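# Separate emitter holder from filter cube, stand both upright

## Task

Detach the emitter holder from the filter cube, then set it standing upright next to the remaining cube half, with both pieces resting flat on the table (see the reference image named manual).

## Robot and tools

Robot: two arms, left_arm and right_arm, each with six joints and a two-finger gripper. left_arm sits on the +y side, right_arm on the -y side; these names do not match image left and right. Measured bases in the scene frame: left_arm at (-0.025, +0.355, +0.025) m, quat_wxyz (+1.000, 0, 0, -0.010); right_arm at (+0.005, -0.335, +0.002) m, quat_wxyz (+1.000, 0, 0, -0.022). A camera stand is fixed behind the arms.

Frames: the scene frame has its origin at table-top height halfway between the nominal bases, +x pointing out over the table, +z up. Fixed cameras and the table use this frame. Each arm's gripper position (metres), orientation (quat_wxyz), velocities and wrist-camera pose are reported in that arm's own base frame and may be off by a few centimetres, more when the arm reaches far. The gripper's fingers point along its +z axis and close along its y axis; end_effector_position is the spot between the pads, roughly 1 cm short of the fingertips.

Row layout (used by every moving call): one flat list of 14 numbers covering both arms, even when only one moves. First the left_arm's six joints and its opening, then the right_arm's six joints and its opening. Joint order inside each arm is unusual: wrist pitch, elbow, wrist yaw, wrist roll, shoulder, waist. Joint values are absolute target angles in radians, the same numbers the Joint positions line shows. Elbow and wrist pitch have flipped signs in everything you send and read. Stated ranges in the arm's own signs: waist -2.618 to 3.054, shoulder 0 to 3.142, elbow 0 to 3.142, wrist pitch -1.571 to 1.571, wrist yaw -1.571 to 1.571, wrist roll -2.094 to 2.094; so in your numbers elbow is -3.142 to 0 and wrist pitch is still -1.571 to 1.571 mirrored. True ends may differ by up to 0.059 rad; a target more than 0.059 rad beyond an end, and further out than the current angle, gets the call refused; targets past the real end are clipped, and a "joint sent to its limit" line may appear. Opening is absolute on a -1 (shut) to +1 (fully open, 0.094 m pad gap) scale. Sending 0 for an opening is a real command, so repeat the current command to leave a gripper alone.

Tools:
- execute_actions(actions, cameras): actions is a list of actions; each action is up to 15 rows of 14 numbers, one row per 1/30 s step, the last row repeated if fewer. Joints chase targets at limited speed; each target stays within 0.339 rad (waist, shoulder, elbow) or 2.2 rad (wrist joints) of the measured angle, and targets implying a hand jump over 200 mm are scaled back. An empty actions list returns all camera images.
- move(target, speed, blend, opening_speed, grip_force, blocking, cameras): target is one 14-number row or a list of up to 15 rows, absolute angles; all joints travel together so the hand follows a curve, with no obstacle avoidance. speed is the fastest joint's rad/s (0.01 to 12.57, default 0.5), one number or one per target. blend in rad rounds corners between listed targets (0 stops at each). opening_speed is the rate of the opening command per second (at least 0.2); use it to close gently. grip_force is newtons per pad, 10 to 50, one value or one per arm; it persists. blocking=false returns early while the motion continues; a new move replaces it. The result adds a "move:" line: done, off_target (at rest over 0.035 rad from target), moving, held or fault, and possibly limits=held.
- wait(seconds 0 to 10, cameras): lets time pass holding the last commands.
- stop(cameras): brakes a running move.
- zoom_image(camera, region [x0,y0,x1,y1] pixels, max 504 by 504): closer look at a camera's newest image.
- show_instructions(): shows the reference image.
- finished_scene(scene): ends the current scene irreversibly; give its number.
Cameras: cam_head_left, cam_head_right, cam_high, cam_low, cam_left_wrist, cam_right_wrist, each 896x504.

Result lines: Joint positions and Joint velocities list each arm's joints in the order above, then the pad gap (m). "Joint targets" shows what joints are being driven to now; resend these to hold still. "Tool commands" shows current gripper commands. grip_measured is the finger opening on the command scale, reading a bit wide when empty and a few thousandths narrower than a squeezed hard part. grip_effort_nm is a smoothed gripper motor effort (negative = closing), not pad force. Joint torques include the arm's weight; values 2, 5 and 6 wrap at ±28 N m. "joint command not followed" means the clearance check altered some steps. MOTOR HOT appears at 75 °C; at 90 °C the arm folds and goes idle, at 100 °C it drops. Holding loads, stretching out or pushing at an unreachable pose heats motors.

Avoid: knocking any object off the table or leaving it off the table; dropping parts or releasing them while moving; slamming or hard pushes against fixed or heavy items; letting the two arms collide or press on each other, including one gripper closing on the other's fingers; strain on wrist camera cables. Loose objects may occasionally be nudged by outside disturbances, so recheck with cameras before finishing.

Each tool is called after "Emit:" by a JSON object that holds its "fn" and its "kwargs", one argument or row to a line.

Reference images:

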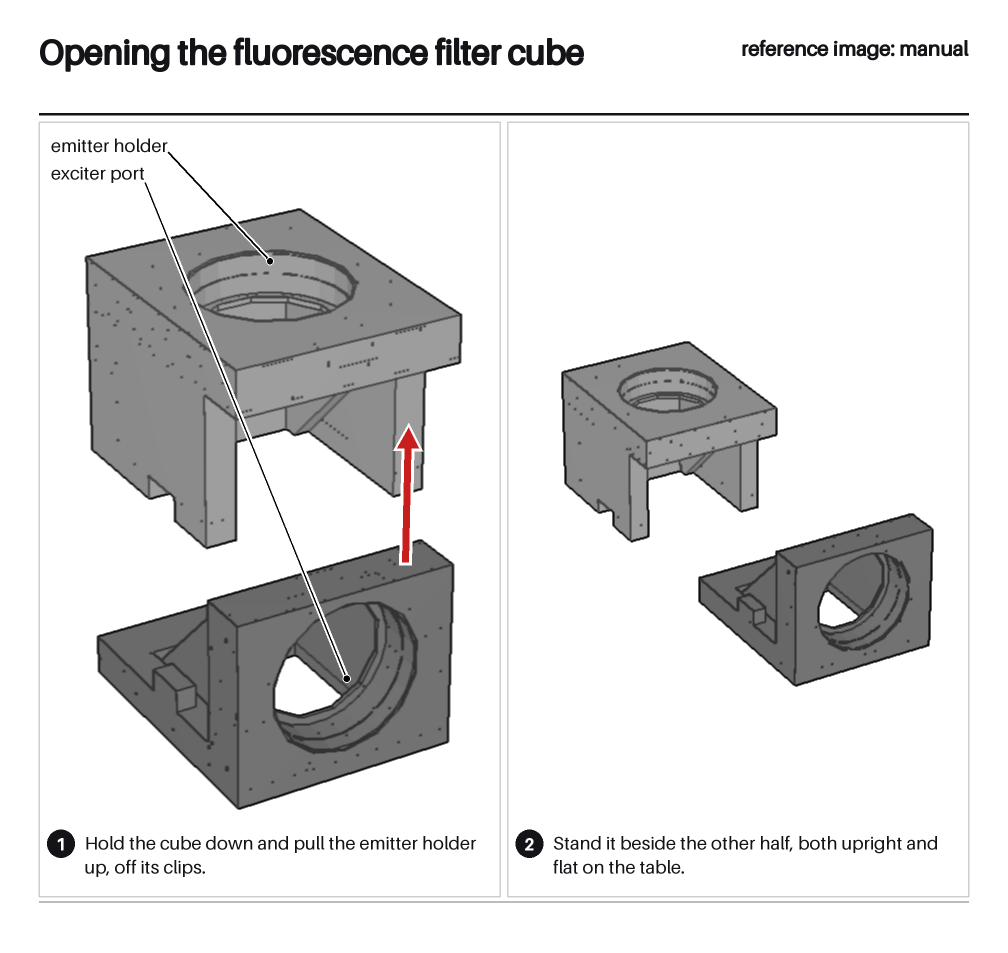

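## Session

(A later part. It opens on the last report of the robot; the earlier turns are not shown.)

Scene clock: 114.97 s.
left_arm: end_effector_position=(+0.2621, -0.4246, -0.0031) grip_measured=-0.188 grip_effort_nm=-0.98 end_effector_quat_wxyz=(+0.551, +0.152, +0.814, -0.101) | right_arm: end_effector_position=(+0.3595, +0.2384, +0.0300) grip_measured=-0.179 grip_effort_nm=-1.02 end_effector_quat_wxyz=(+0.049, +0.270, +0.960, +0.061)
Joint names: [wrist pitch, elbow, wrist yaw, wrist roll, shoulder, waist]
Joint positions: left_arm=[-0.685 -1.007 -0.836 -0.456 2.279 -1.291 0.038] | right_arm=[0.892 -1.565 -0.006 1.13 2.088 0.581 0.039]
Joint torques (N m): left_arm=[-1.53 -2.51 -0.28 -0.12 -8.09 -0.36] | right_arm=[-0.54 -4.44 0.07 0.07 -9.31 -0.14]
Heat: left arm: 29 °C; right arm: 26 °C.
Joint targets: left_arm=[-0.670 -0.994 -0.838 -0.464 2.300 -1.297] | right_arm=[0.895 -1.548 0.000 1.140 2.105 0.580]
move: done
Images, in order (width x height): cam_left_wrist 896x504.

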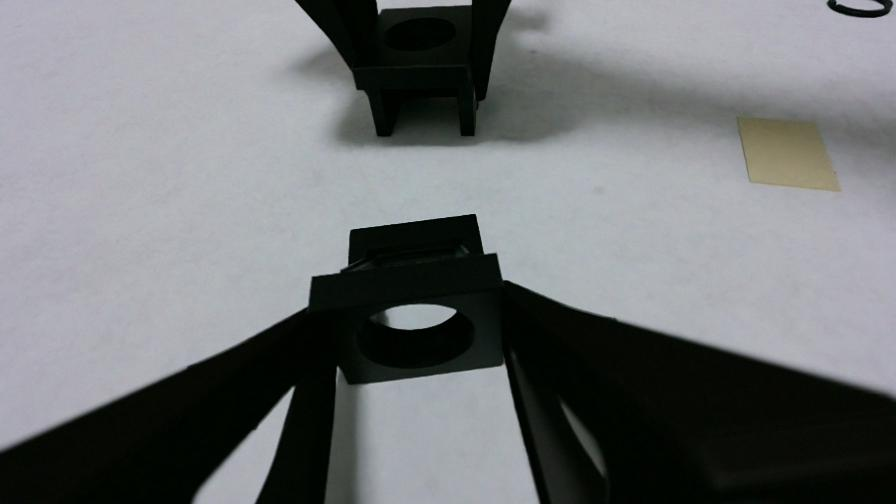

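Emit:
{"fn": "move", "kwargs": {
  "target": [-0.670, -0.994, -0.838, -0.464, 2.30, -1.297, -0.3, 0.883, -1.530, 0.0, 1.140, 2.105, 0.58, -0.3],
  "speed": 0.05,
  "cameras": ["cam_left_wrist"]
}}

Emit:
{"fn": "zoom_image", "kwargs": {
  "camera": "cam_left_wrist",
  "region": [250, 0, 600, 240]
}}

Scene clock: 116.10 s.
left_arm: end_effector_position=(+0.2621, -0.4246, -0.0031) grip_measured=-0.188 grip_effort_nm=-0.98 end_effector_quat_wxyz=(+0.551, +0.152, +0.814, -0.101) | right_arm: end_effector_position=(+0.3590, +0.2382, +0.0288) grip_measured=-0.179 grip_effort_nm=-1.02 end_effector_quat_wxyz=(+0.048, +0.270, +0.960, +0.060)
Joint names: [wrist pitch, elbow, wrist yaw, wrist roll, shoulder, waist]
Joint positions: left_arm=[-0.685 -1.007 -0.836 -0.456 2.279 -1.291 0.038] | right_arm=[0.888 -1.56 -0.006 1.13 2.088 0.581 0.039]
Joint torques (N m): left_arm=[-1.52 -2.45 -0.28 -0.12 -8.13 -0.38] | right_arm=[-0.62 -3.23 0.07 0.08 -9.33 -0.16]
Heat: left arm: 28 °C; right arm: 26 °C.
Joint targets: left_arm=[-0.670 -0.994 -0.838 -0.464 2.300 -1.297] | right_arm=[0.883 -1.530 0.000 1.140 2.105 0.580]
move: done
Images, in order (width x height): cam_left_wrist 896x504.

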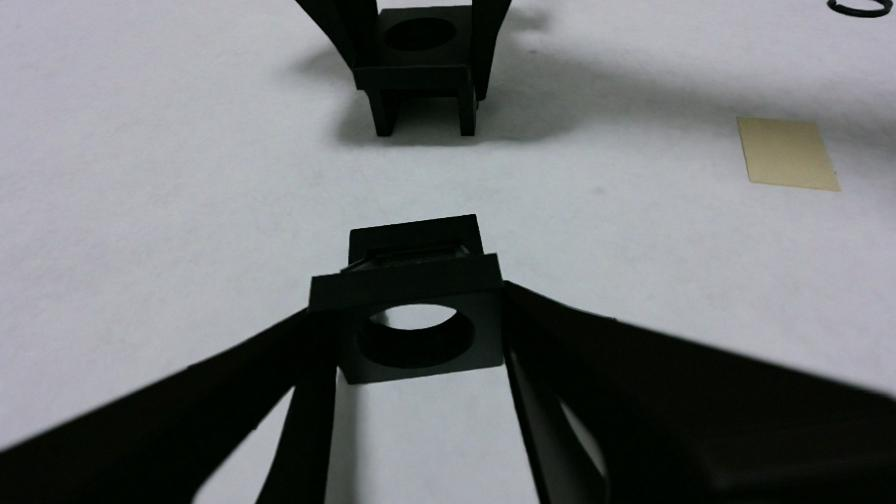

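Scaled by 1.440 from the camera's 896x504 image, which has a finer 1280x720 frame.

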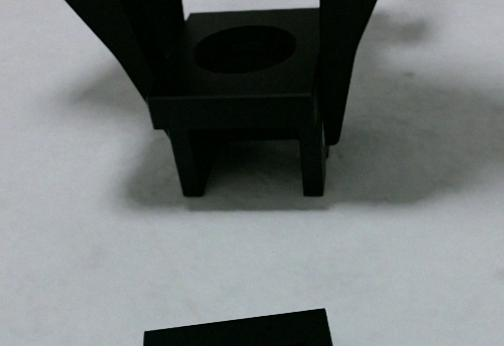

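Emit:
{"fn": "move", "kwargs": {
  "target": [-0.675, -1.0, -0.838, -0.460, 2.295, -1.295, 0.4, 0.895, -1.556, 0.0, 1.140, 2.100, 0.58, 0.4],
  "speed": 0.2,
  "opening_speed": 0.8,
  "cameras": ["cam_left_wrist", "cam_right_wrist"]
}}

Scene clock: 118.13 s.
left_arm: end_effector_position=(+0.2621, -0.4246, -0.0031) grip_measured=+0.398 grip_effort_nm=0.14 end_effector_quat_wxyz=(+0.551, +0.152, +0.814, -0.101) | right_arm: end_effector_position=(+0.3590, +0.2381, +0.0275) grip_measured=+0.397 grip_effort_nm=0.15 end_effector_quat_wxyz=(+0.049, +0.270, +0.960, +0.061)
Joint names: [wrist pitch, elbow, wrist yaw, wrist roll, shoulder, waist]
Joint positions: left_arm=[-0.685 -1.007 -0.836 -0.456 2.279 -1.291 0.066] | right_arm=[0.882 -1.555 -0.006 1.131 2.089 0.581 0.066]
Joint torques (N m): left_arm=[-1.59 -2.95 -0.28 -0.06 -8.46 -0.27] | right_arm=[-0.44 -6.01 0.08 0.08 -9.76 -0.05]
Heat: left arm: 28 °C; right arm: 26 °C.
Joint targets: left_arm=[-0.675 -1.000 -0.838 -0.460 2.295 -1.295] | right_arm=[0.895 -1.556 0.000 1.140 2.100 0.580]
move: done
Images, in order (width x height): cam_left_wrist 896x504, cam_right_wrist 896x504.

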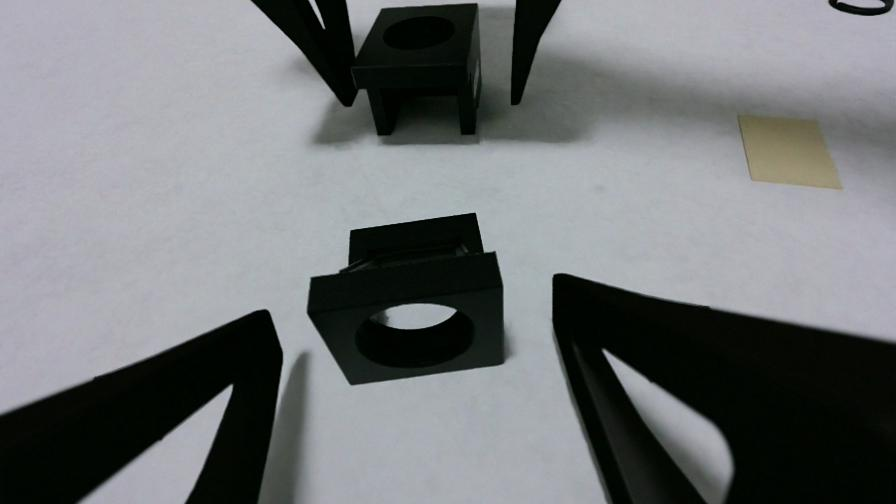

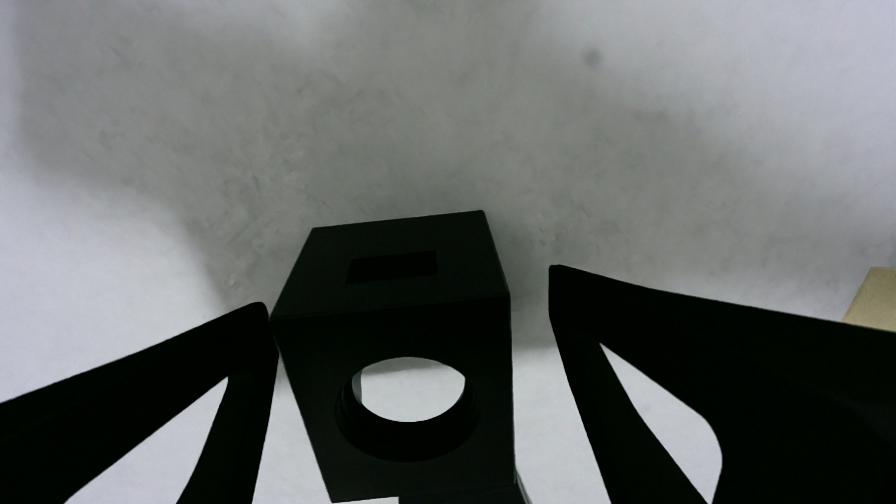

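Emit:
{"fn": "move", "kwargs": {
  "target": [
    [-0.675, -1.0, -0.838, -0.460, 2.295, -1.295, 1, 0.895, -1.556, 0.0, 1.140, 2.100, 0.58, 1],
    [-0.62, -0.922, -0.905, -0.535, 2.187, -1.36, 1, 1.16, -1.785, 0.0, 1.140, 2.067, 0.58, 1]
  ],
  "speed": 0.4,
  "opening_speed": 1.5,
  "cameras": ["cam_left_wrist", "cam_right_wrist", "cam_low", "cam_head_left"]
}}

Emit:
{"fn": "zoom_image", "kwargs": {
  "camera": "cam_low",
  "region": [400, 220, 500, 300]
}}

Scene clock: 120.93 s.
left_arm: end_effector_position=(+0.2350, -0.4093, -0.0036) grip_measured=+0.998 grip_effort_nm=0.13 end_effector_quat_wxyz=(+0.547, +0.153, +0.818, -0.091) | right_arm: end_effector_position=(+0.3597, +0.2386, +0.0778) grip_measured=+0.997 grip_effort_nm=0.14 end_effector_quat_wxyz=(+0.037, +0.271, +0.961, +0.047)
Joint names: [wrist pitch, elbow, wrist yaw, wrist roll, shoulder, waist]
Joint positions: left_arm=[-0.635 -0.931 -0.892 -0.524 2.225 -1.354 0.094] | right_arm=[1.126 -1.763 -0.006 1.131 2.089 0.581 0.094]
Joint torques (N m): left_arm=[-1.44 -2.62 -0.41 -0.16 -11.95 -0.42] | right_arm=[-0.16 -8.28 0.04 0.07 -12.64 -0.05]
Heat: left arm: 28 °C; right arm: 26 °C.
Joint targets: left_arm=[-0.620 -0.922 -0.905 -0.535 2.187 -1.360] | right_arm=[1.160 -1.785 0.000 1.140 2.067 0.580]
move: off_target (left_arm); left_arm: the shoulder is farthest, 0.038 rad from its target
Images, in order (width x height): cam_head_left 896x504, cam_low 896x504, cam_left_wrist 896x504, cam_right_wrist 896x504.

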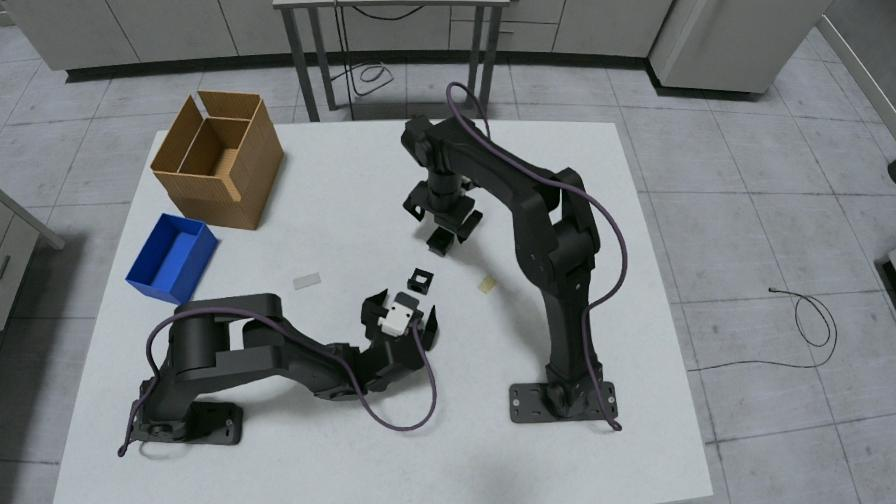

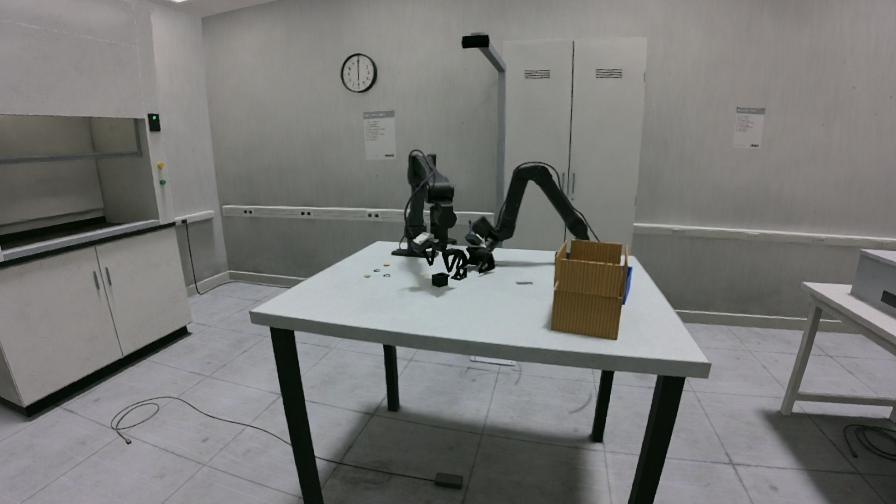

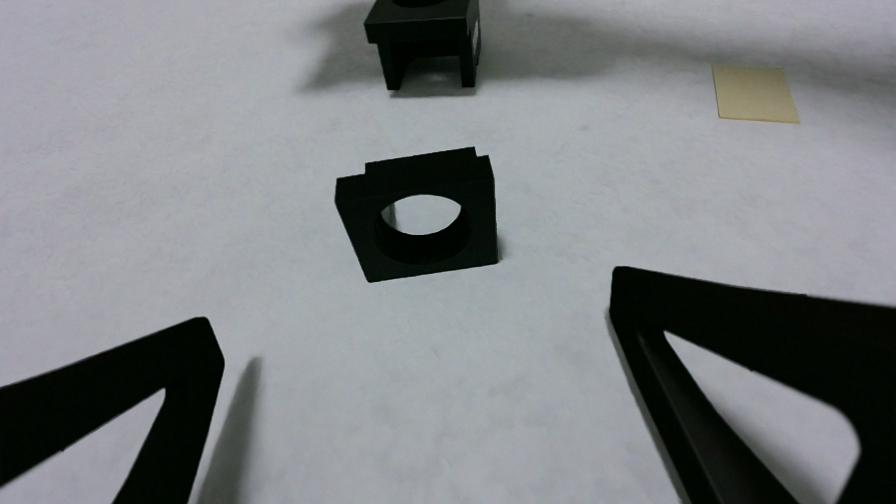

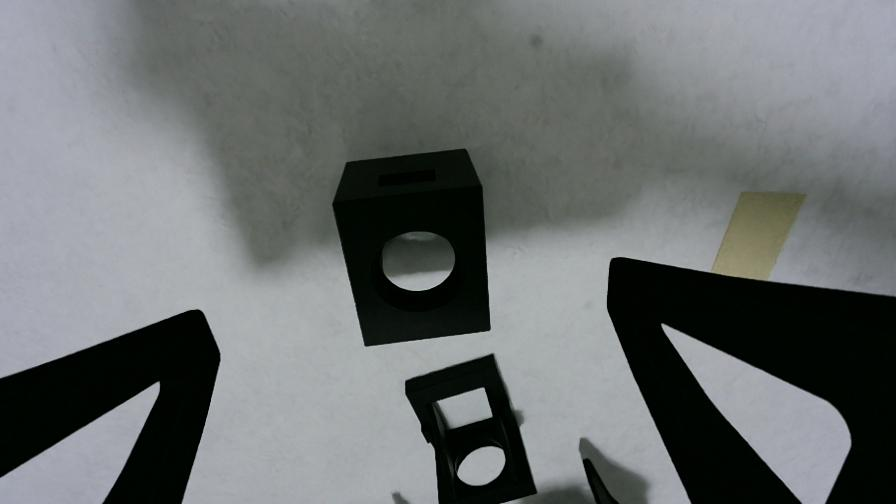

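Scaled by 5.040 from the camera's 896x504 image, which has a finer 1280x720 frame.

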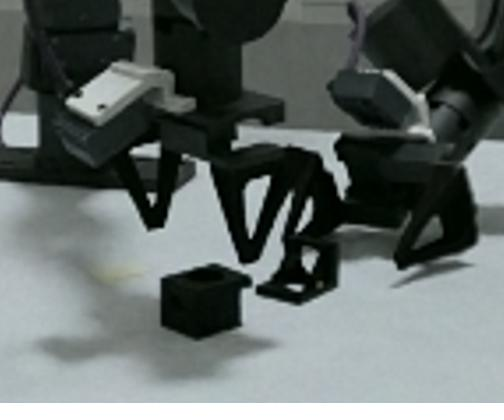

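Emit:
{"fn": "finished_scene", "kwargs": {
  "scene": 1
}}

The scene is finished: the task was done.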